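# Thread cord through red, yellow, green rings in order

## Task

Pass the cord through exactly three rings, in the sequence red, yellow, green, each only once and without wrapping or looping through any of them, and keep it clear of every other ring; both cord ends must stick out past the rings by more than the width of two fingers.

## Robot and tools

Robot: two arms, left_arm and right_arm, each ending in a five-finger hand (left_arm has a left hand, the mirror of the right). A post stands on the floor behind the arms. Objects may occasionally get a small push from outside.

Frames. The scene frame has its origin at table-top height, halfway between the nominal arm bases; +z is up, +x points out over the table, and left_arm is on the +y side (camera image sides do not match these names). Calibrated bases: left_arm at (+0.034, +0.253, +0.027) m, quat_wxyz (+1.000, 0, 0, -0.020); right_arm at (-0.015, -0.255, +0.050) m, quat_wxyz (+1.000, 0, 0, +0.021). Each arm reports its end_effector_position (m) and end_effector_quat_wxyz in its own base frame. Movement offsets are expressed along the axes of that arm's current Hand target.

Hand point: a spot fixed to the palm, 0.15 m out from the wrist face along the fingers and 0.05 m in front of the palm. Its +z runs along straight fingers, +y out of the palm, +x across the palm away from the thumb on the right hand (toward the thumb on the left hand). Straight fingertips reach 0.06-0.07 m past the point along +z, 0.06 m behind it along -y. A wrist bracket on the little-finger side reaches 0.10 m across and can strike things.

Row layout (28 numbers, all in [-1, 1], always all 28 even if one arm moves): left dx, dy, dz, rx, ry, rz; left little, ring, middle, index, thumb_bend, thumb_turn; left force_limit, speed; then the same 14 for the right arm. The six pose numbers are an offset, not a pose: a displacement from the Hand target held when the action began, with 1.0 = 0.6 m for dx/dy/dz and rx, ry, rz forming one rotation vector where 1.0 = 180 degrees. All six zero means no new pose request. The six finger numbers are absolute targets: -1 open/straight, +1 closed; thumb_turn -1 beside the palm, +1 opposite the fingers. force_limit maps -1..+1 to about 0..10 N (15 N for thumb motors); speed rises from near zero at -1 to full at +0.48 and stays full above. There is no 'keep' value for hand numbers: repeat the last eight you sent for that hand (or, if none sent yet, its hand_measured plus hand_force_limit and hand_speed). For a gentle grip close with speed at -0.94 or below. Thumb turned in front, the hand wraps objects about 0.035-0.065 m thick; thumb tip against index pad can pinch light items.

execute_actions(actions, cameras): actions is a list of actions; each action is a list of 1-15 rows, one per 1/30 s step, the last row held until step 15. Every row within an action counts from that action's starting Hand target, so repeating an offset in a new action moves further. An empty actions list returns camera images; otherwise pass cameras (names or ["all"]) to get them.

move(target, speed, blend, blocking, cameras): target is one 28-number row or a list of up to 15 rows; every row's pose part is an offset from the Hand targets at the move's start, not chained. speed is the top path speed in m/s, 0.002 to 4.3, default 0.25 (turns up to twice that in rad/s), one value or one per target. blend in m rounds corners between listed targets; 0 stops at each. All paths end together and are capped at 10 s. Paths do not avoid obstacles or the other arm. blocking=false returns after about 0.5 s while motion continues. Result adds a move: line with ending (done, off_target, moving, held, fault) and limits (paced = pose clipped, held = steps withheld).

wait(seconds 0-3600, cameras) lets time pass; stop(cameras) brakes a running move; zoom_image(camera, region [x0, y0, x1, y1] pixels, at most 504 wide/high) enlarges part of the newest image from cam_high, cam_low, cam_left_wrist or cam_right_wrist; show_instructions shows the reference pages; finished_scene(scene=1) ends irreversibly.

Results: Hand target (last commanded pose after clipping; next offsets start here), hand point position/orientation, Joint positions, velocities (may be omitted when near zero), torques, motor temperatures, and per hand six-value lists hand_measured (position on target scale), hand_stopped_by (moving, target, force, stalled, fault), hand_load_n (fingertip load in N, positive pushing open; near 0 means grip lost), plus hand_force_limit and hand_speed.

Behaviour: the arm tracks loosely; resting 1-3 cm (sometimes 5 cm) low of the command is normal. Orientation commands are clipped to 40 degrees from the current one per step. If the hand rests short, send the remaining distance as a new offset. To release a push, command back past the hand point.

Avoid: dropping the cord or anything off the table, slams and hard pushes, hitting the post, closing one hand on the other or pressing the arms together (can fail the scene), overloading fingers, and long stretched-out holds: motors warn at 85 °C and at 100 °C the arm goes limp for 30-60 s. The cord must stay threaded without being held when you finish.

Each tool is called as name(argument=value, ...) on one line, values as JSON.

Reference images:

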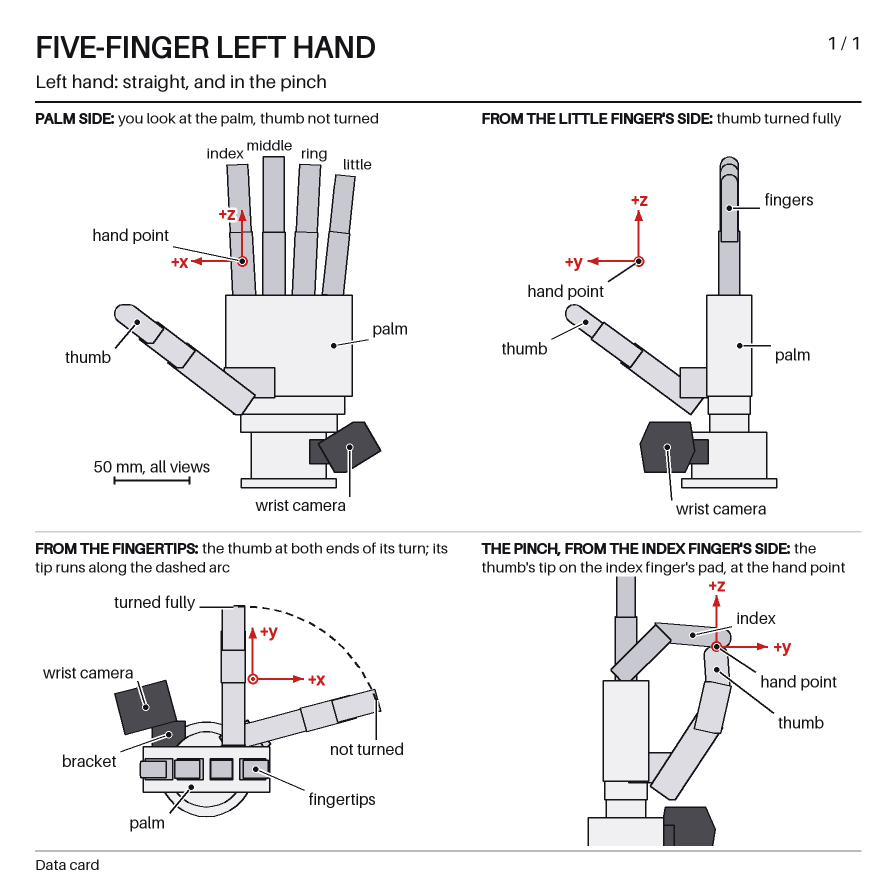

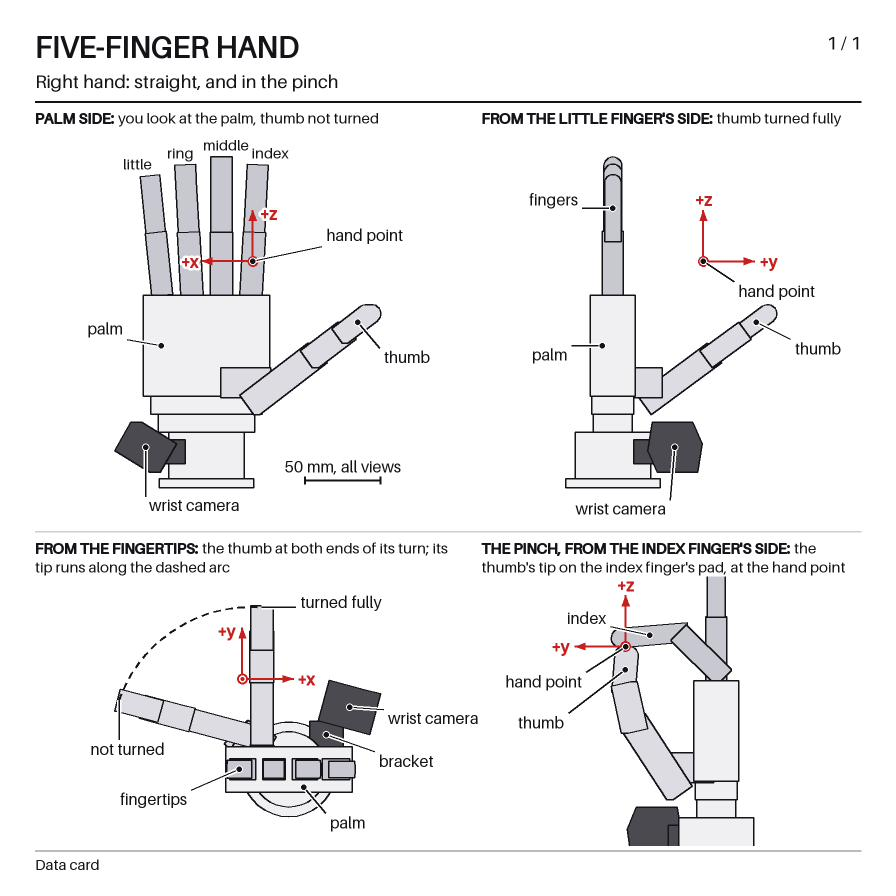

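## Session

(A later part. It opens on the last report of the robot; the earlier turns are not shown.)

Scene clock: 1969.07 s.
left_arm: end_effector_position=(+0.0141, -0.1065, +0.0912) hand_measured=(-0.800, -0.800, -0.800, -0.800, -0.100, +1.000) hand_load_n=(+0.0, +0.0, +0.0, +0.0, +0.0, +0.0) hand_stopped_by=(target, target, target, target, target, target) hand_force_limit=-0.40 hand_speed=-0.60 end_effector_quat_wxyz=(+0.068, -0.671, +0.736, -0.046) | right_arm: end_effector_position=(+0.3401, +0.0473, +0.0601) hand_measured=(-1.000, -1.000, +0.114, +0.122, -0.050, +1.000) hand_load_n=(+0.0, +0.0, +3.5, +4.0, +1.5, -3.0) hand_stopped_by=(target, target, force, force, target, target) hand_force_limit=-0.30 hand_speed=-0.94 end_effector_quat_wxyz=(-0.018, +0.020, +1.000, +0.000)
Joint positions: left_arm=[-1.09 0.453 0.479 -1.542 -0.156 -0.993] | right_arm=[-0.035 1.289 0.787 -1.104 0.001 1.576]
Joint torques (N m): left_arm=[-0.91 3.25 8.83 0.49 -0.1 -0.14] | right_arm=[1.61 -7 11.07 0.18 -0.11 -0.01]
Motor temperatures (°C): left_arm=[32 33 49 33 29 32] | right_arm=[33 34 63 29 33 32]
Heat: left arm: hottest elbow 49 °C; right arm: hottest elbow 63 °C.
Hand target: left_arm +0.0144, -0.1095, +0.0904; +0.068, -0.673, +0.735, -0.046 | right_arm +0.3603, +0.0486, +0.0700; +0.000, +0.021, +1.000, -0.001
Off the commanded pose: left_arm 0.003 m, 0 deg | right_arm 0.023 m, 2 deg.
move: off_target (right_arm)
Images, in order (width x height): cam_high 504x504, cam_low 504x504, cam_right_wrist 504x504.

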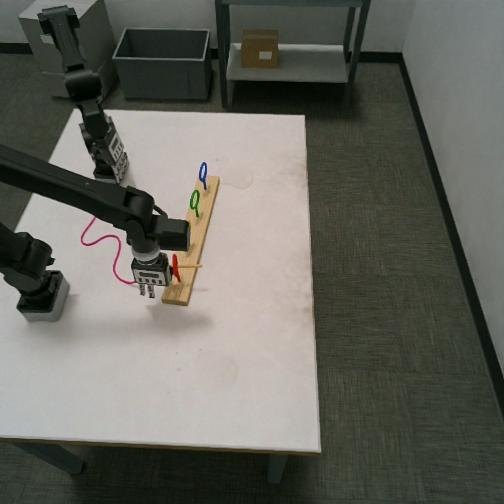

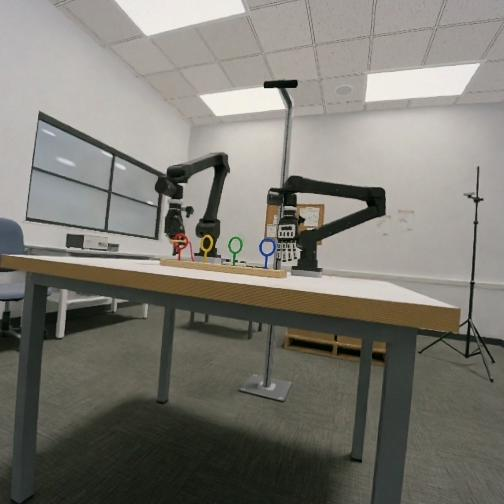

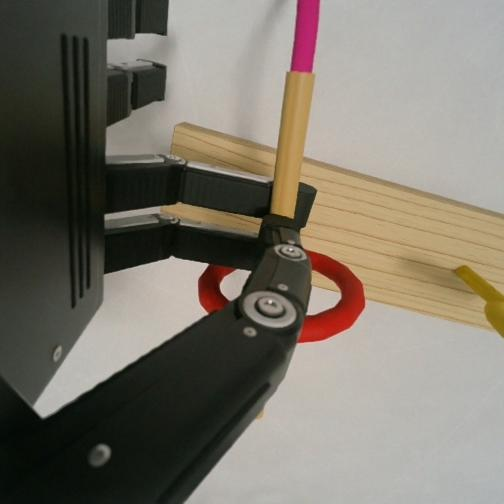

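move(target=[[-0.0079,-0.054,-0.1261,0,0,0,-1,-1,-0.4,-0.4,-0.05,1,-0.3,-0.6,0,0,0,0,0,0,-1,-1,0.5,0.55,-0.05,1,-0.3,-0.94],[0.187,-0.6363,-0.2417,0.1654,0.2194,0.384,-1,-1,-0.4,-0.4,-0.05,1,-0.3,-0.6,0,0,0,0,0,0,-1,-1,0.5,0.55,-0.05,1,-0.3,-0.94]], speed=0.2, blend=[0.03,0], cameras=["cam_high","cam_left_wrist"])

Scene clock: 2023.80 s.
left_arm: end_effector_position=(+0.3423, -0.2565, +0.2705) hand_measured=(-1.000, -1.000, -0.400, -0.400, -0.050, +1.000) hand_load_n=(+0.0, +0.0, +0.0, +0.0, +0.0, +0.0) hand_stopped_by=(target, target, target, target, target, target) hand_force_limit=-0.30 hand_speed=-0.60 end_effector_quat_wxyz=(-0.015, -0.071, +0.925, -0.372) | right_arm: end_effector_position=(+0.3401, +0.0473, +0.0601) hand_measured=(-1.000, -1.000, +0.114, +0.122, -0.050, +1.000) hand_load_n=(+0.0, +0.0, +3.5, +3.5, +1.5, -3.0) hand_stopped_by=(target, target, force, force, target, target) hand_force_limit=-0.30 hand_speed=-0.94 end_effector_quat_wxyz=(-0.018, +0.020, +1.000, +0.000)
Joint positions: left_arm=[-0.404 1.336 1.345 -1.192 0.675 0.876] | right_arm=[-0.035 1.289 0.787 -1.104 0.001 1.576]
Joint torques (N m): left_arm=[0.44 -6.48 13.79 0.31 0.74 0.08] | right_arm=[1.67 -6.71 11.21 0.35 -0.12 0]
Motor temperatures (°C): left_arm=[32 33 50 33 29 32] | right_arm=[33 34 60 29 32 32]
Heat: left arm: hottest elbow 50 °C; right arm: hottest elbow 60 °C.
Hand target: left_arm +0.3566, -0.2590, +0.2904; +0.004, -0.062, +0.922, -0.382 | right_arm +0.3603, +0.0486, +0.0700; +0.000, +0.021, +1.000, -0.001
Off the commanded pose: left_arm 0.025 m, 3 deg | right_arm 0.023 m, 2 deg.
move: off_target (left_arm)

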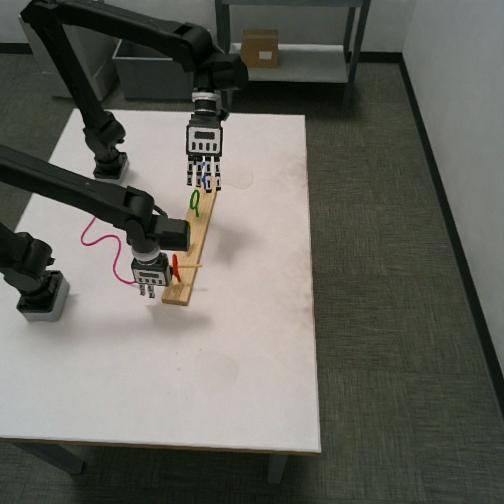

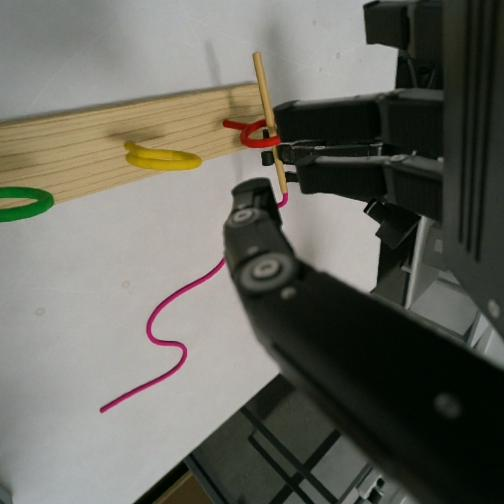

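move(target=[[0.0377,0.0505,0.3347,0,0,0,-1,-1,-0.4,-0.4,-0.05,1,-0.3,-0.6,0,0,0,0,0,0,-1,-1,0.5,0.55,-0.05,1,-0.3,-0.94]], speed=0.12, cameras=["cam_high","cam_low","cam_left_wrist","cam_right_wrist"])

Scene clock: 2041.60 s.
left_arm: end_effector_position=(+0.3392, -0.3763, +0.1256) hand_measured=(-1.000, -1.000, -0.400, -0.400, -0.050, +1.000) hand_load_n=(+0.0, +0.0, +0.0, +0.0, +0.0, +0.0) hand_stopped_by=(target, target, target, target, target, target) hand_force_limit=-0.30 hand_speed=-0.60 end_effector_quat_wxyz=(-0.001, -0.061, +0.924, -0.377) | right_arm: end_effector_position=(+0.3401, +0.0473, +0.0601) hand_measured=(-1.000, -1.000, +0.114, +0.122, -0.050, +1.000) hand_load_n=(+0.0, +0.0, +3.5, +3.5, +1.5, -3.5) hand_stopped_by=(target, target, force, force, target, target) hand_force_limit=-0.30 hand_speed=-0.94 end_effector_quat_wxyz=(-0.018, +0.020, +1.000, +0.000)
Joint positions: left_arm=[-0.65 1.516 1.127 -0.613 0.557 0.623] | right_arm=[-0.035 1.289 0.787 -1.104 0.001 1.576]
Joint torques (N m): left_arm=[-0.62 -8.53 9.33 1.51 0.3 -0.14] | right_arm=[0.67 -7.18 11.02 0.38 -0.06 -0.02]
Motor temperatures (°C): left_arm=[32 34 50 33 30 32] | right_arm=[33 34 60 29 32 32]
Heat: left arm: hottest elbow 50 °C; right arm: hottest elbow 60 °C.
Hand target: left_arm +0.3417, -0.3820, +0.1278; +0.004, -0.061, +0.922, -0.382 | right_arm +0.3603, +0.0486, +0.0700; +0.000, +0.021, +1.000, -0.001
Off the commanded pose: left_arm 0.007 m, 1 deg | right_arm 0.023 m, 2 deg.
move: done

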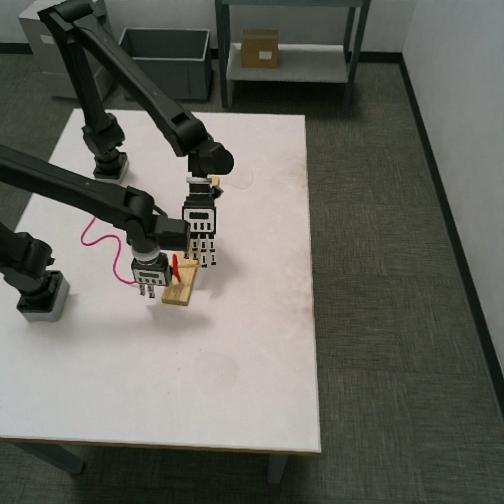

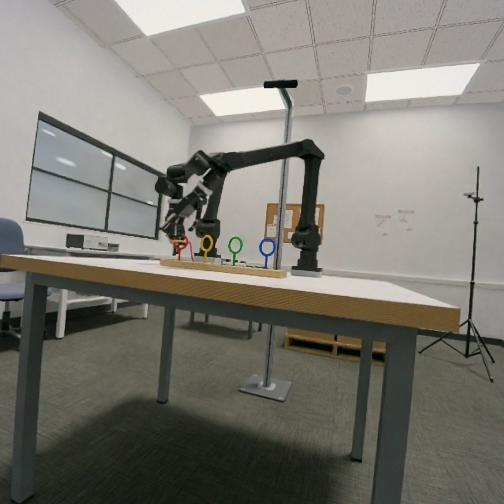

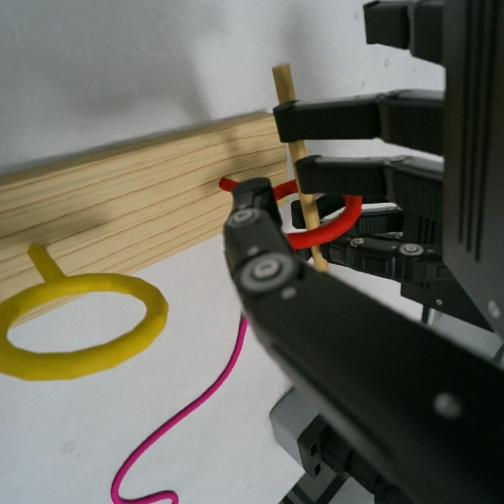

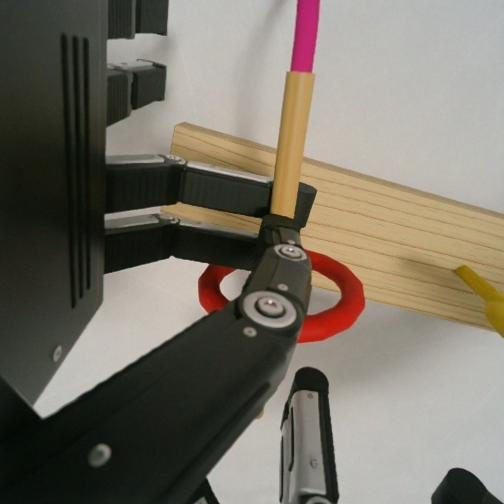

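move(target=[[-0.015,-0.0208,0.0583,0,0,0,-1,-1,-0.4,-0.4,-0.05,1,-0.3,-0.6,0,0,0,0,0,0,-1,-1,0.5,0.55,-0.05,1,-0.3,-0.94]], speed=0.08, cameras=["cam_left_wrist","cam_right_wrist"])

Scene clock: 2059.80 s.
left_arm: end_effector_position=(+0.3375, -0.3902, +0.0916) hand_measured=(-1.000, -1.000, -0.400, -0.400, -0.050, +1.000) hand_load_n=(+0.0, +0.0, +0.0, -1.5, +0.0, +0.0) hand_stopped_by=(target, target, target, target, target, target) hand_force_limit=-0.30 hand_speed=-0.60 end_effector_quat_wxyz=(-0.015, -0.071, +0.930, -0.361) | right_arm: end_effector_position=(+0.3405, +0.0455, +0.0581) hand_measured=(-1.000, -1.000, +0.114, +0.120, -0.050, +1.000) hand_load_n=(+0.0, +0.0, +3.0, +5.0, +0.5, -2.0) hand_stopped_by=(target, target, force, force, target, target) hand_force_limit=-0.30 hand_speed=-0.94 end_effector_quat_wxyz=(-0.020, +0.026, +0.999, -0.004)
Joint positions: left_arm=[-0.677 1.593 1.129 -0.569 0.535 0.591] | right_arm=[-0.035 1.294 0.787 -1.103 0.009 1.587]
Joint torques (N m): left_arm=[-1.32 -8.64 13.05 1.76 0.37 -0.15] | right_arm=[1.73 -6.71 11.08 0.35 -0.41 -0.05]
Motor temperatures (°C): left_arm=[32 35 49 33 30 32] | right_arm=[33 35 60 29 32 32]
Heat: left arm: hottest elbow 49 °C; right arm: hottest elbow 60 °C.
Hand target: left_arm +0.3538, -0.4142, +0.1114; +0.004, -0.061, +0.922, -0.382 | right_arm +0.3603, +0.0486, +0.0700; +0.000, +0.021, +1.000, -0.001
Off the commanded pose: left_arm 0.035 m, 4 deg | right_arm 0.023 m, 2 deg.
move: off_target (left_arm)

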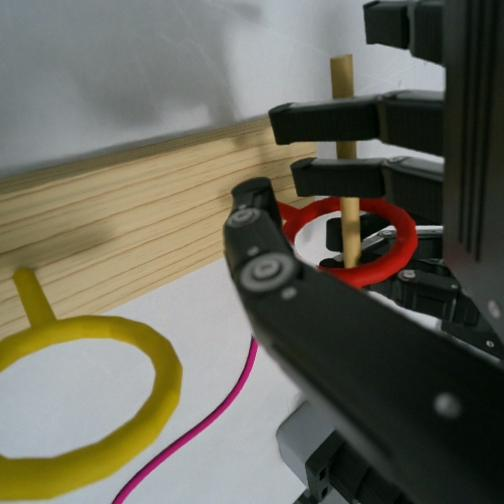

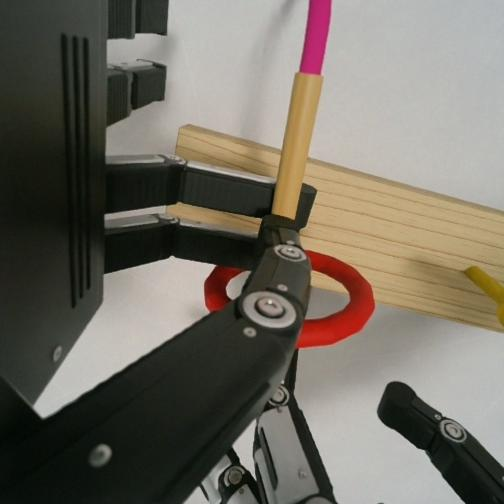

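execute_actions(actions=[])

Scene clock: 2084.43 s.
left_arm: end_effector_position=(+0.3375, -0.3902, +0.0916) hand_measured=(-1.000, -1.000, -0.400, -0.400, -0.050, +1.000) hand_load_n=(+0.0, +0.0, +0.0, -1.5, +0.0, +0.0) hand_stopped_by=(target, target, target, target, target, target) hand_force_limit=-0.30 hand_speed=-0.60 end_effector_quat_wxyz=(-0.015, -0.071, +0.930, -0.361) | right_arm: end_effector_position=(+0.3405, +0.0455, +0.0581) hand_measured=(-1.000, -1.000, +0.114, +0.120, -0.050, +1.000) hand_load_n=(+0.0, +0.0, +3.0, +5.0, +1.0, -2.0) hand_stopped_by=(target, target, force, force, target, target) hand_force_limit=-0.30 hand_speed=-0.94 end_effector_quat_wxyz=(-0.020, +0.026, +0.999, -0.004)
Joint positions: left_arm=[-0.677 1.593 1.129 -0.569 0.535 0.591] | right_arm=[-0.035 1.294 0.787 -1.103 0.009 1.587]
Joint velocities: within noise
Joint torques (N m): left_arm=[-1.26 -8.88 13.05 1.72 0.37 -0.16] | right_arm=[1.85 -5.77 11.1 0.12 -0.41 -0.19]
Motor temperatures (°C): left_arm=[32 35 54 33 29 32] | right_arm=[33 35 61 29 32 32]
Heat: left arm: hottest elbow 54 °C; right arm: hottest elbow 61 °C.
Hand target: left_arm +0.3538, -0.4142, +0.1114; +0.004, -0.061, +0.922, -0.382 | right_arm +0.3603, +0.0486, +0.0700; +0.000, +0.021, +1.000, -0.001
Off the commanded pose: left_arm 0.035 m, 4 deg | right_arm 0.023 m, 2 deg.

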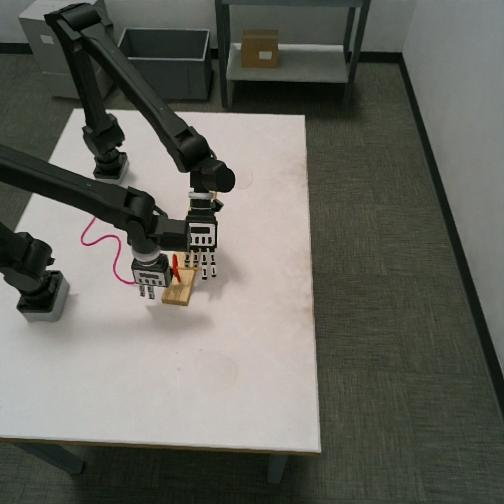

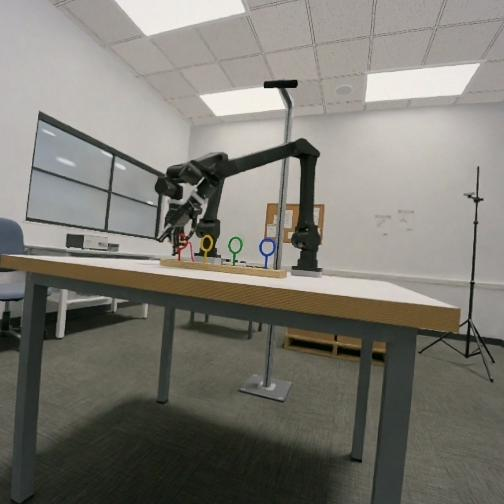

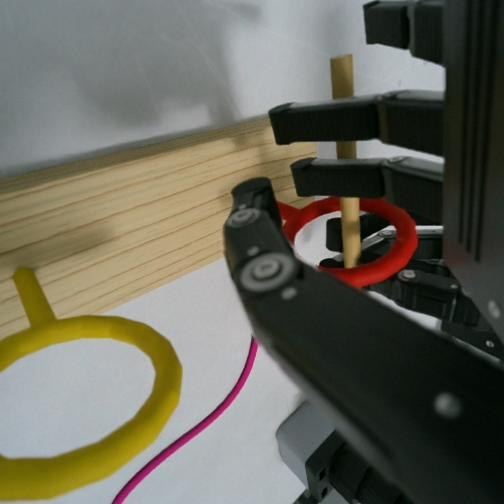

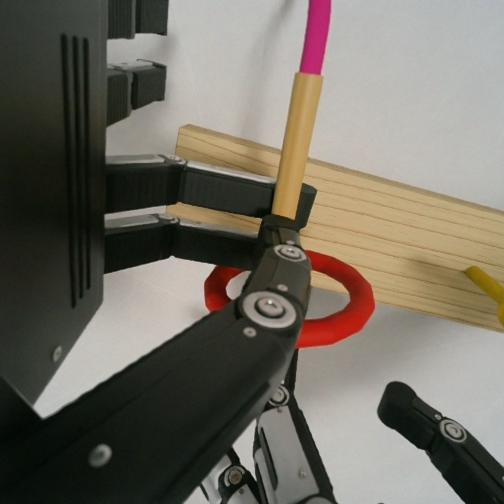

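zoom_image(camera="cam_left_wrist", region=[200, 30, 470, 300])

zoom_image(camera="cam_low", region=[140, 200, 240, 280])

zoom_image(camera="cam_high", region=[120, 200, 240, 320])

Scaled by 1.867.

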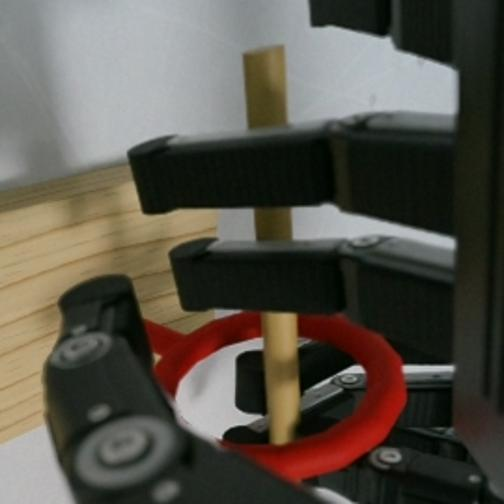

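Scaled by 5.040.

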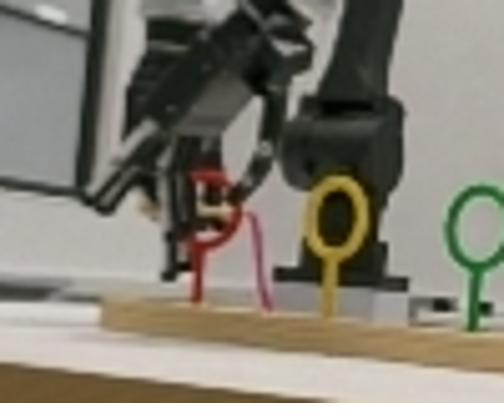

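Scaled by 4.200.

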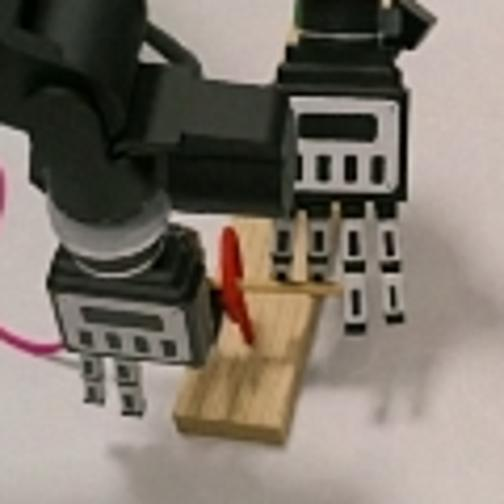

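move(target=[-0.0137,0.0818,-0.082,0,0,0,-1,-1,-0.4,-0.4,-0.05,1,-0.3,-0.6,0,0,0,0,0,0,-1,-1,0.5,0.55,-0.05,1,-0.3,-0.94], speed=0.08, cameras=["cam_left_wrist","cam_right_wrist"])

Scene clock: 2115.00 s.
left_arm: end_effector_position=(+0.3519, -0.3464, +0.1002) hand_measured=(-1.000, -1.000, -0.400, -0.400, -0.050, +1.000) hand_load_n=(+0.0, +0.0, +0.0, +0.0, +0.0, +0.0) hand_stopped_by=(target, target, target, target, target, target) hand_force_limit=-0.30 hand_speed=-0.60 end_effector_quat_wxyz=(-0.005, -0.068, +0.924, -0.376) | right_arm: end_effector_position=(+0.3414, +0.0462, +0.0587) hand_measured=(-1.000, -1.000, +0.114, +0.120, -0.050, +1.000) hand_load_n=(+0.0, +0.0, +3.5, +3.5, +1.0, -2.5) hand_stopped_by=(target, target, force, force, target, target) hand_force_limit=-0.30 hand_speed=-0.94 end_effector_quat_wxyz=(-0.019, +0.026, +0.999, -0.002)
Joint positions: left_arm=[-0.579 1.535 1.081 -0.59 0.593 0.681] | right_arm=[-0.035 1.294 0.788 -1.102 0.005 1.587]
Joint torques (N m): left_arm=[0.15 -10.29 8.79 0.54 0.66 0.07] | right_arm=[0.62 -7.18 10.91 0.27 -0.27 -0.12]
Motor temperatures (°C): left_arm=[32 35 56 33 29 32] | right_arm=[33 35 61 29 32 32]
Heat: left arm: hottest elbow 56 °C; right arm: hottest elbow 61 °C.
Hand target: left_arm +0.3540, -0.3443, +0.1115; +0.004, -0.061, +0.922, -0.382 | right_arm +0.3604, +0.0486, +0.0700; +0.000, +0.021, +1.000, -0.001
Off the commanded pose: left_arm 0.011 m, 1 deg | right_arm 0.022 m, 2 deg.
move: off_target (left_arm)

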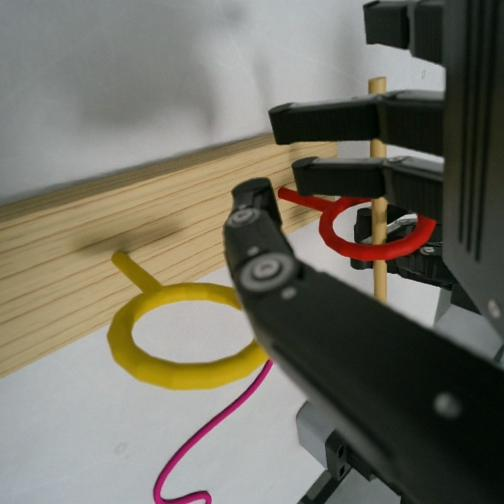

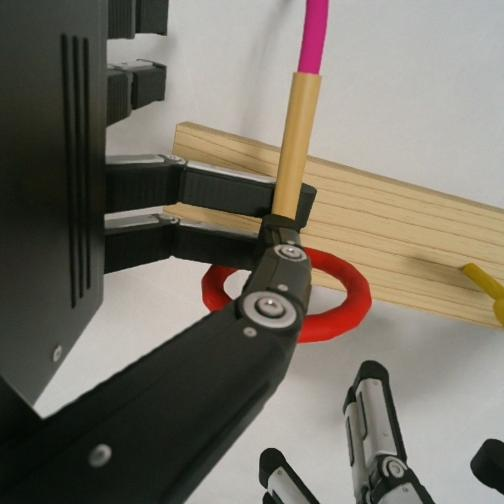

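move(target=[0.0145,-0.0983,0.0032,0,0,0,-1,-1,-0.7,-0.7,-0.05,1,-0.3,-0.6,0,0,0,0,0,0,-1,-1,0.5,0.55,-0.05,1,-0.3,-0.94], speed=0.1, cameras=["cam_left_wrist","cam_right_wrist"])

Scene clock: 2138.23 s.
left_arm: end_effector_position=(+0.3402, -0.3747, +0.1249) hand_measured=(-1.000, -1.000, -0.700, -0.700, -0.050, +1.000) hand_load_n=(+0.0, +0.0, +0.0, +0.0, +0.0, +0.0) hand_stopped_by=(target, target, target, target, target, target) hand_force_limit=-0.30 hand_speed=-0.60 end_effector_quat_wxyz=(-0.013, -0.067, +0.928, -0.367) | right_arm: end_effector_position=(+0.3414, +0.0462, +0.0587) hand_measured=(-1.000, -1.000, +0.114, +0.120, -0.050, +1.000) hand_load_n=(+0.0, +0.0, +3.0, +3.5, +1.5, -2.5) hand_stopped_by=(target, target, force, force, target, target) hand_force_limit=-0.30 hand_speed=-0.94 end_effector_quat_wxyz=(-0.019, +0.026, +0.999, -0.002)
Joint positions: left_arm=[-0.645 1.535 1.154 -0.658 0.559 0.626] | right_arm=[-0.035 1.294 0.788 -1.102 0.005 1.587]
Joint torques (N m): left_arm=[-0.67 -9.88 13.03 0.61 0.32 -0.12] | right_arm=[0.85 -6.59 11.06 0.28 -0.26 -0.12]
Motor temperatures (°C): left_arm=[32 37 53 33 30 32] | right_arm=[33 35 64 29 32 32]
Heat: left arm: hottest elbow 53 °C; right arm: hottest elbow 64 °C.
Hand target: left_arm +0.3520, -0.3879, +0.1519; +0.004, -0.061, +0.922, -0.382 | right_arm +0.3604, +0.0486, +0.0700; +0.000, +0.021, +1.000, -0.001
Off the commanded pose: left_arm 0.032 m, 3 deg | right_arm 0.022 m, 2 deg.
move: off_target (left_arm)

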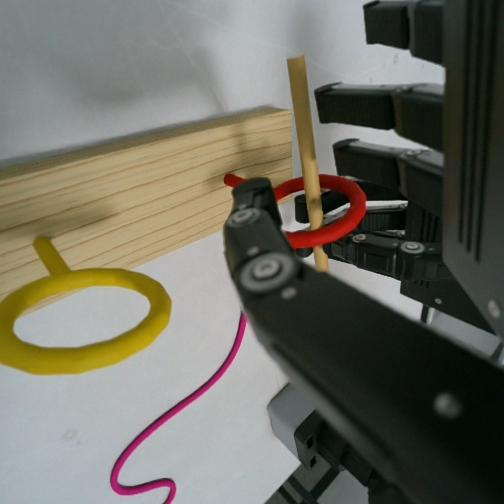

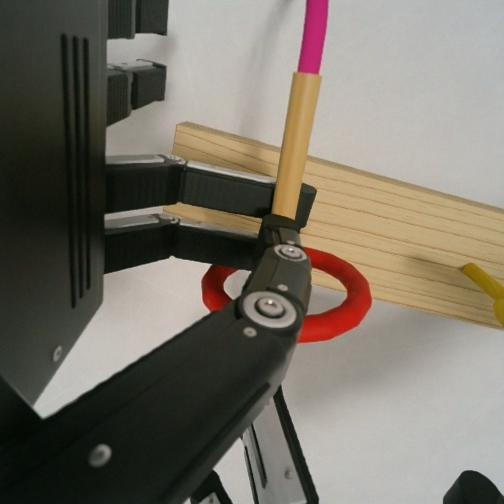

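move(target=[-0.0157,-0.0137,0.0833,0,0,0,-1,-1,-0.7,-0.7,-0.05,1,-0.3,-0.6,0,0,0,0,0,0,-1,-1,0.5,0.55,-0.05,1,-0.3,-0.94], speed=0.1, cameras=["cam_left_wrist","cam_right_wrist"])

Scene clock: 2148.33 s.
left_arm: end_effector_position=(+0.3488, -0.4093, +0.1011) hand_measured=(-1.000, -1.000, -0.700, -0.700, -0.050, +1.000) hand_load_n=(+0.0, +0.0, +0.0, +0.0, +0.0, +0.0) hand_stopped_by=(target, target, target, target, target, target) hand_force_limit=-0.30 hand_speed=-0.60 end_effector_quat_wxyz=(-0.015, -0.068, +0.929, -0.363) | right_arm: end_effector_position=(+0.3414, +0.0462, +0.0587) hand_measured=(-1.000, -1.000, +0.114, +0.120, -0.050, +1.000) hand_load_n=(+0.0, +0.0, +3.0, +3.5, +1.5, -2.5) hand_stopped_by=(target, target, force, force, target, target) hand_force_limit=-0.30 hand_speed=-0.94 end_effector_quat_wxyz=(-0.019, +0.026, +0.999, -0.002)
Joint positions: left_arm=[-0.692 1.631 1.202 -0.595 0.533 0.581] | right_arm=[-0.035 1.294 0.788 -1.102 0.005 1.587]
Joint torques (N m): left_arm=[-0.79 -9.88 12.83 1.44 0.3 -0.12] | right_arm=[1.08 -7.41 11.11 0.25 -0.3 -0.13]
Motor temperatures (°C): left_arm=[32 37 53 33 30 32] | right_arm=[33 35 65 29 32 32]
Heat: left arm: hottest elbow 53 °C; right arm: hottest elbow 65 °C.
Hand target: left_arm +0.3650, -0.4277, +0.1220; +0.004, -0.062, +0.922, -0.382 | right_arm +0.3604, +0.0486, +0.0700; +0.000, +0.021, +1.000, -0.001
Off the commanded pose: left_arm 0.032 m, 3 deg | right_arm 0.022 m, 2 deg.
move: off_target (left_arm)

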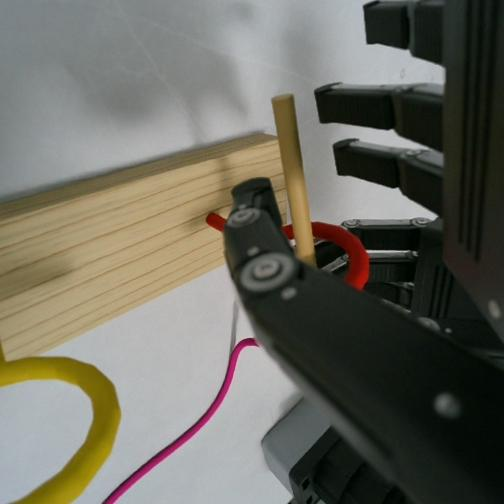

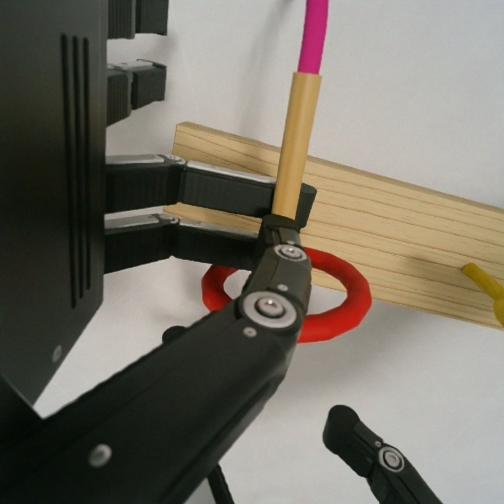

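move(target=[-0.0047,-0.019,0.0268,0,0,0,-1,-1,-0.7,-0.7,-0.05,1,-0.3,-0.6,0,0,0,0,0,0,-1,-1,0.5,0.55,-0.05,1,-0.3,-0.94], speed=0.08, cameras=["cam_left_wrist"])

Scene clock: 2156.17 s.
left_arm: end_effector_position=(+0.3537, -0.4278, +0.0989) hand_measured=(-1.000, -1.000, -0.700, -0.700, -0.050, +1.000) hand_load_n=(+0.0, +0.0, +0.0, +0.0, +0.0, +0.0) hand_stopped_by=(target, target, target, target, target, target) hand_force_limit=-0.30 hand_speed=-0.60 end_effector_quat_wxyz=(-0.014, -0.067, +0.929, -0.364) | right_arm: end_effector_position=(+0.3414, +0.0462, +0.0587) hand_measured=(-1.000, -1.000, +0.114, +0.120, -0.050, +1.000) hand_load_n=(+0.0, +0.0, +3.5, +3.5, +1.0, -2.5) hand_stopped_by=(target, target, force, force, target, target) hand_force_limit=-0.30 hand_speed=-0.94 end_effector_quat_wxyz=(-0.019, +0.026, +0.999, -0.002)
Joint positions: left_arm=[-0.714 1.669 1.242 -0.584 0.52 0.561] | right_arm=[-0.035 1.294 0.788 -1.102 0.005 1.587]
Joint torques (N m): left_arm=[-0.67 -10.11 12.94 1.42 0.27 -0.14] | right_arm=[1.38 -6.95 10.86 0.32 -0.21 -0.14]
Motor temperatures (°C): left_arm=[32 37 54 33 30 32] | right_arm=[33 35 65 29 32 32]
Heat: left arm: hottest elbow 54 °C; right arm: hottest elbow 65 °C.
Hand target: left_arm +0.3699, -0.4468, +0.1187; +0.004, -0.061, +0.922, -0.382 | right_arm +0.3604, +0.0486, +0.0700; +0.000, +0.021, +1.000, -0.001
Off the commanded pose: left_arm 0.032 m, 3 deg | right_arm 0.022 m, 2 deg.
move: off_target (left_arm)

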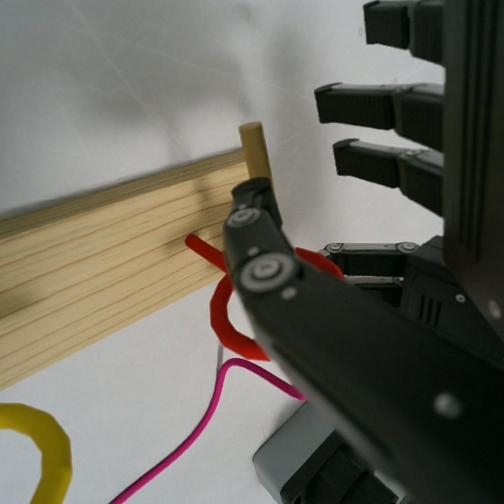

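move(target=[0.001,0.0015,0.0333,0,0,0,-1,-1,-0.7,-0.7,-0.05,1,-0.3,-0.6,0,0,0,0,0,0,-1,-1,0.5,0.55,-0.05,1,-0.3,-0.94], speed=0.05, cameras=["cam_left_wrist","cam_right_wrist"])

Scene clock: 2164.70 s.
left_arm: end_effector_position=(+0.3566, -0.4403, +0.0876) hand_measured=(-1.000, -1.000, -0.700, -0.700, -0.050, +1.000) hand_load_n=(+0.0, +0.0, +0.0, -0.5, +0.0, +0.0) hand_stopped_by=(target, target, target, target, target, target) hand_force_limit=-0.30 hand_speed=-0.60 end_effector_quat_wxyz=(-0.012, -0.068, +0.929, -0.365) | right_arm: end_effector_position=(+0.3414, +0.0462, +0.0586) hand_measured=(-1.000, -1.000, +0.114, +0.120, -0.050, +1.000) hand_load_n=(+0.0, +0.0, +2.5, +5.5, +1.0, -1.5) hand_stopped_by=(target, target, force, force, target, target) hand_force_limit=-0.30 hand_speed=-0.94 end_effector_quat_wxyz=(-0.019, +0.026, +0.999, -0.002)
Joint positions: left_arm=[-0.729 1.702 1.252 -0.548 0.51 0.543] | right_arm=[-0.035 1.295 0.788 -1.102 0.005 1.587]
Joint torques (N m): left_arm=[-0.97 -9.99 12.62 1.57 0.25 -0.12] | right_arm=[2.02 -6.24 10.84 0.46 -0.29 -0.13]
Motor temperatures (°C): left_arm=[32 37 55 33 30 32] | right_arm=[33 35 65 29 32 32]
Heat: left arm: hottest elbow 55 °C; right arm: hottest elbow 65 °C.
Hand target: left_arm +0.3703, -0.4602, +0.1038; +0.004, -0.061, +0.922, -0.382 | right_arm +0.3604, +0.0486, +0.0701; +0.000, +0.021, +1.000, -0.001
Off the commanded pose: left_arm 0.029 m, 3 deg | right_arm 0.022 m, 2 deg.
move: off_target (left_arm)

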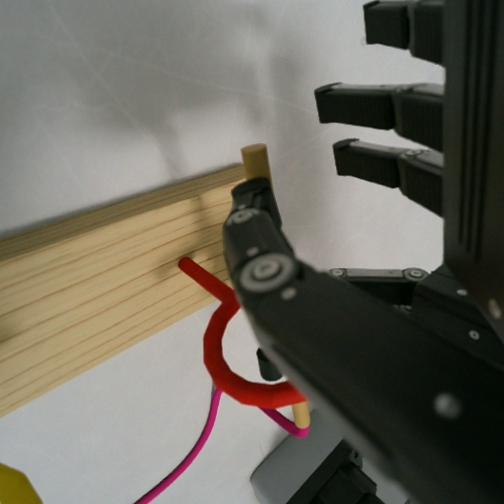

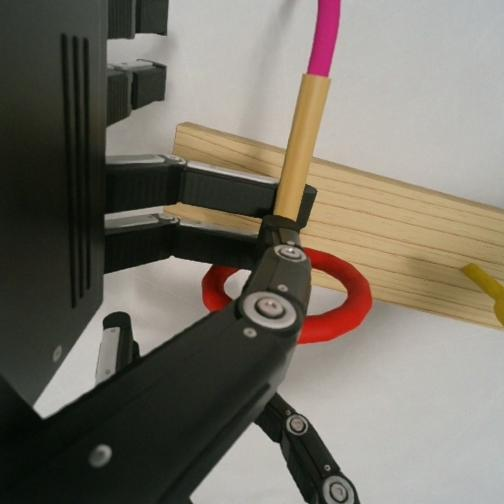

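zoom_image(camera="cam_left_wrist", region=[180, 110, 380, 310])

execute_actions(actions=[], cameras=["cam_low","cam_high"])

zoom_image(camera="cam_low", region=[150, 215, 210, 275])

zoom_image(camera="cam_high", region=[130, 220, 220, 310])

Scaled by 2.520.

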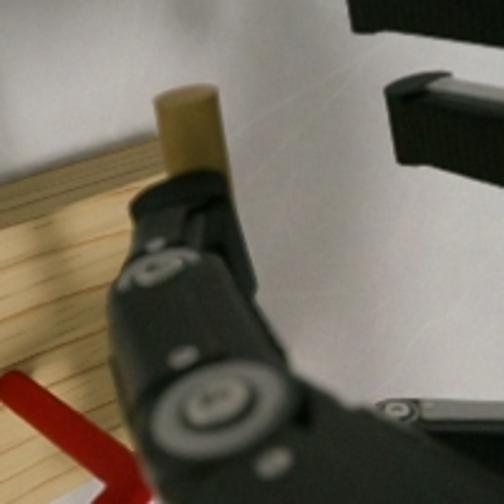

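Scene clock: 2181.20 s.
left_arm: end_effector_position=(+0.3565, -0.4403, +0.0876) hand_measured=(-1.000, -1.000, -0.700, -0.700, -0.050, +1.000) hand_load_n=(+0.0, +0.0, +0.0, +0.0, +0.0, +0.5) hand_stopped_by=(target, target, target, target, target, target) hand_force_limit=-0.30 hand_speed=-0.60 end_effector_quat_wxyz=(-0.012, -0.068, +0.928, -0.365) | right_arm: end_effector_position=(+0.3414, +0.0462, +0.0586) hand_measured=(-1.000, -1.000, +0.114, +0.120, -0.050, +1.000) hand_load_n=(+0.0, +0.0, +2.0, +5.0, +1.0, -1.5) hand_stopped_by=(target, target, force, force, target, target) hand_force_limit=-0.30 hand_speed=-0.94 end_effector_quat_wxyz=(-0.019, +0.026, +0.999, -0.002)
Joint positions: left_arm=[-0.729 1.702 1.252 -0.548 0.51 0.542] | right_arm=[-0.035 1.295 0.788 -1.102 0.005 1.587]
Joint velocities: within noise
Joint torques (N m): left_arm=[-1.08 -10.05 12.59 1.55 0.24 -0.12] | right_arm=[0.56 -6.89 11.15 0.1 -0.27 -0.11]
Motor temperatures (°C): left_arm=[32 37 55 33 29 32] | right_arm=[33 35 66 29 32 32]
Heat: left arm: hottest elbow 55 °C; right arm: hottest elbow 66 °C.
Hand target: left_arm +0.3703, -0.4603, +0.1038; +0.004, -0.062, +0.922, -0.382 | right_arm +0.3604, +0.0486, +0.0701; +0.000, +0.021, +1.000, -0.001
Off the commanded pose: left_arm 0.029 m, 3 deg | right_arm 0.022 m, 2 deg.
Images, in order (width x height): cam_high 504x504, cam_low 504x504.

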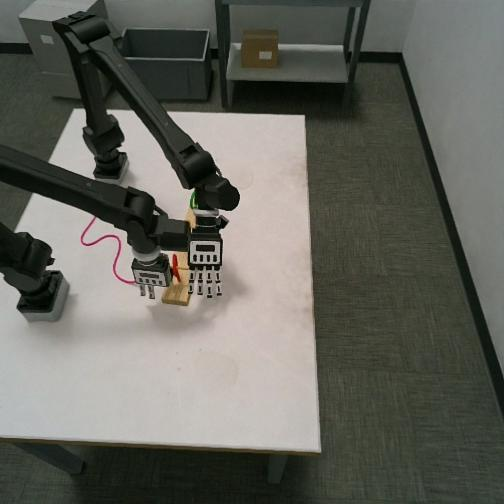

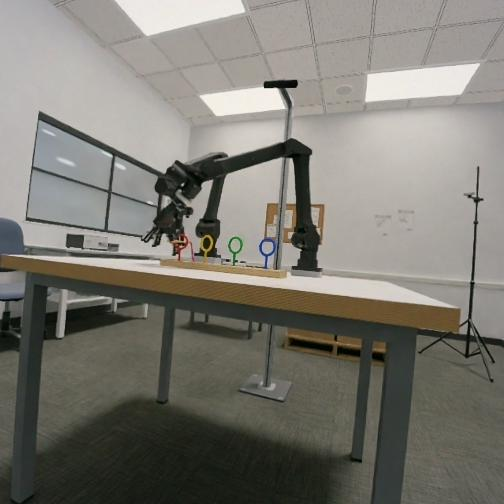

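Scaled by 8.400.

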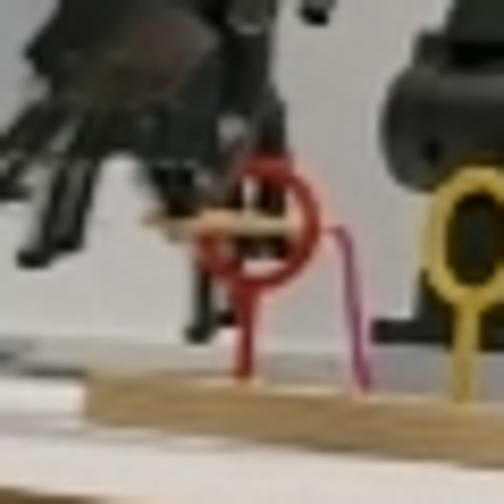

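Scaled by 5.600.

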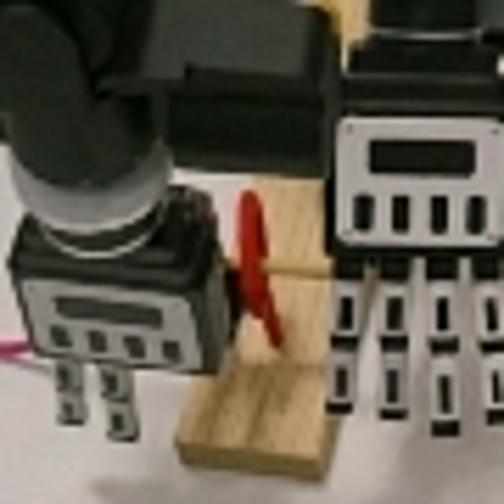

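move(target=[0,0,0,0,0,0,-1,-1,-0.1,-0.1,-0.05,1,-0.3,-0.8,0,0,0,0,0,0,-1,-1,0.5,0.55,-0.05,1,-0.3,-0.94], speed=0.05, cameras=["cam_left_wrist","cam_right_wrist"])

zoom_image(camera="cam_left_wrist", region=[180, 60, 430, 310])

Scene clock: 2189.83 s.
left_arm: end_effector_position=(+0.3565, -0.4403, +0.0876) hand_measured=(-1.000, -1.000, -0.100, -0.100, -0.050, +1.000) hand_load_n=(+0.0, +0.0, +0.0, +0.0, +0.5, +0.0) hand_stopped_by=(target, target, target, target, target, target) hand_force_limit=-0.30 hand_speed=-0.80 end_effector_quat_wxyz=(-0.012, -0.068, +0.928, -0.365) | right_arm: end_effector_position=(+0.3414, +0.0462, +0.0586) hand_measured=(-1.000, -1.000, +0.114, +0.120, -0.050, +1.000) hand_load_n=(+0.0, +0.0, +2.5, +5.0, +1.0, -1.5) hand_stopped_by=(target, target, force, force, target, target) hand_force_limit=-0.30 hand_speed=-0.94 end_effector_quat_wxyz=(-0.019, +0.026, +0.999, -0.002)
Joint positions: left_arm=[-0.729 1.702 1.252 -0.548 0.51 0.542] | right_arm=[-0.035 1.295 0.788 -1.102 0.005 1.587]
Joint torques (N m): left_arm=[-0.97 -9.99 12.59 1.55 0.24 -0.12] | right_arm=[1.2 -7.12 10.93 0.17 -0.22 -0.11]
Motor temperatures (°C): left_arm=[32 37 55 33 29 32] | right_arm=[33 35 66 29 32 32]
Heat: left arm: hottest elbow 55 °C; right arm: hottest elbow 66 °C.
Hand target: left_arm +0.3703, -0.4603, +0.1038; +0.004, -0.061, +0.922, -0.382 | right_arm +0.3604, +0.0486, +0.0701; +0.000, +0.021, +1.000, -0.001
Off the commanded pose: left_arm 0.029 m, 3 deg | right_arm 0.022 m, 2 deg.
move: done

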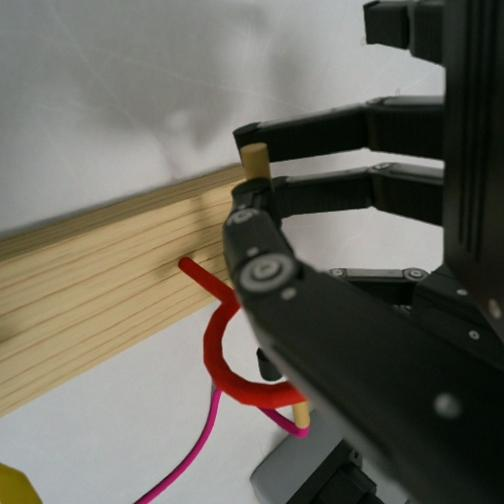

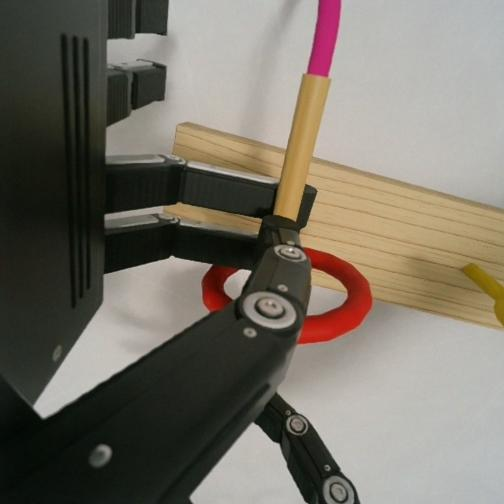

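Scaled by 2.016.

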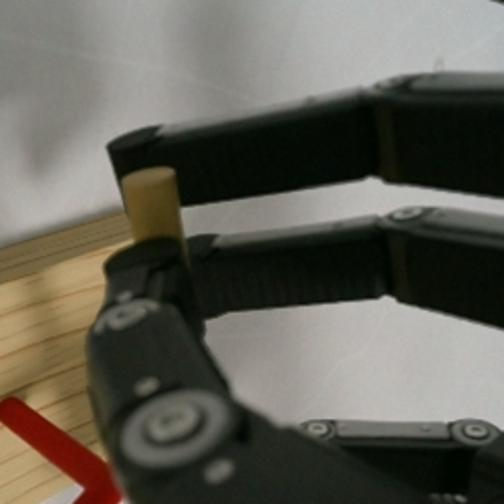

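move(target=[0,0,0,0,0,0,-1,-1,0.5,0.5,-0.05,1,-0.3,-0.94,0,0,0,0,0,0,-1,-1,0.5,0.55,-0.05,1,-0.3,-0.94], speed=0.05, cameras=["cam_left_wrist","cam_right_wrist"])

zoom_image(camera="cam_left_wrist", region=[180, 60, 430, 310])

Scene clock: 2195.47 s.
left_arm: end_effector_position=(+0.3565, -0.4403, +0.0876) hand_measured=(-1.000, -1.000, +0.124, +0.136, -0.050, +1.000) hand_load_n=(+0.0, +0.0, +4.0, +4.0, +1.5, +0.0) hand_stopped_by=(target, target, force, force, target, target) hand_force_limit=-0.30 hand_speed=-0.94 end_effector_quat_wxyz=(-0.012, -0.068, +0.928, -0.365) | right_arm: end_effector_position=(+0.3414, +0.0462, +0.0586) hand_measured=(-1.000, -1.000, +0.114, +0.120, -0.050, +1.000) hand_load_n=(+0.0, -0.5, +2.5, +4.5, +2.5, -1.5) hand_stopped_by=(target, target, force, force, target, target) hand_force_limit=-0.30 hand_speed=-0.94 end_effector_quat_wxyz=(-0.019, +0.026, +0.999, -0.002)
Joint positions: left_arm=[-0.729 1.702 1.252 -0.548 0.51 0.542] | right_arm=[-0.035 1.295 0.788 -1.102 0.005 1.587]
Joint torques (N m): left_arm=[-1.03 -10.17 12.59 1.54 0.25 -0.12] | right_arm=[1.03 -7.88 11.14 0.43 -0.29 -0.11]
Motor temperatures (°C): left_arm=[32 37 55 33 29 32] | right_arm=[33 35 66 29 32 32]
Heat: left arm: hottest elbow 55 °C; right arm: hottest elbow 66 °C.
Hand target: left_arm +0.3703, -0.4603, +0.1038; +0.004, -0.061, +0.922, -0.382 | right_arm +0.3604, +0.0486, +0.0701; +0.000, +0.021, +1.000, -0.001
Off the commanded pose: left_arm 0.029 m, 3 deg | right_arm 0.022 m, 2 deg.
move: done

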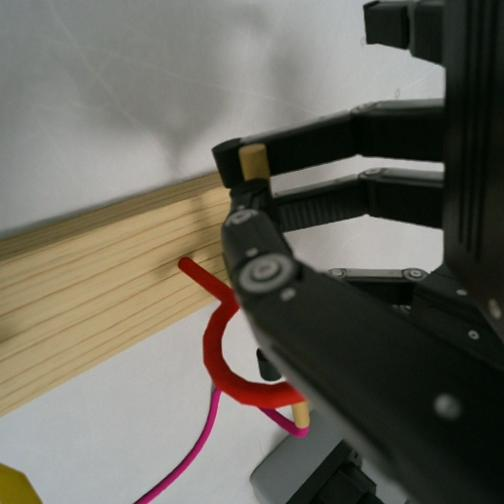

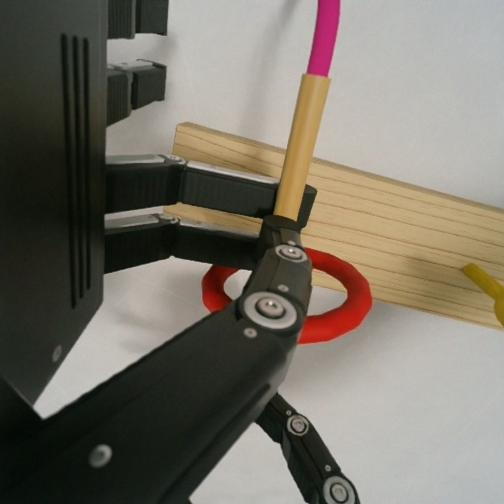

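Scaled by 2.016.

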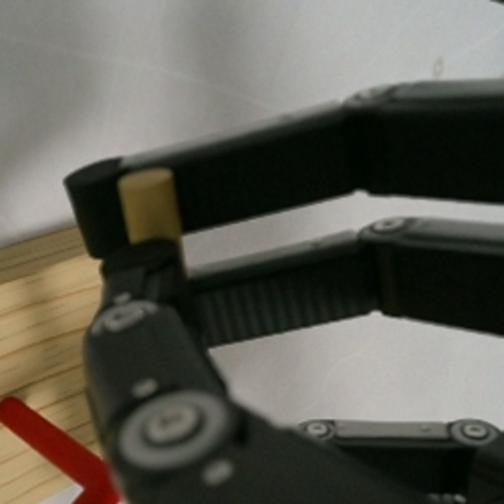

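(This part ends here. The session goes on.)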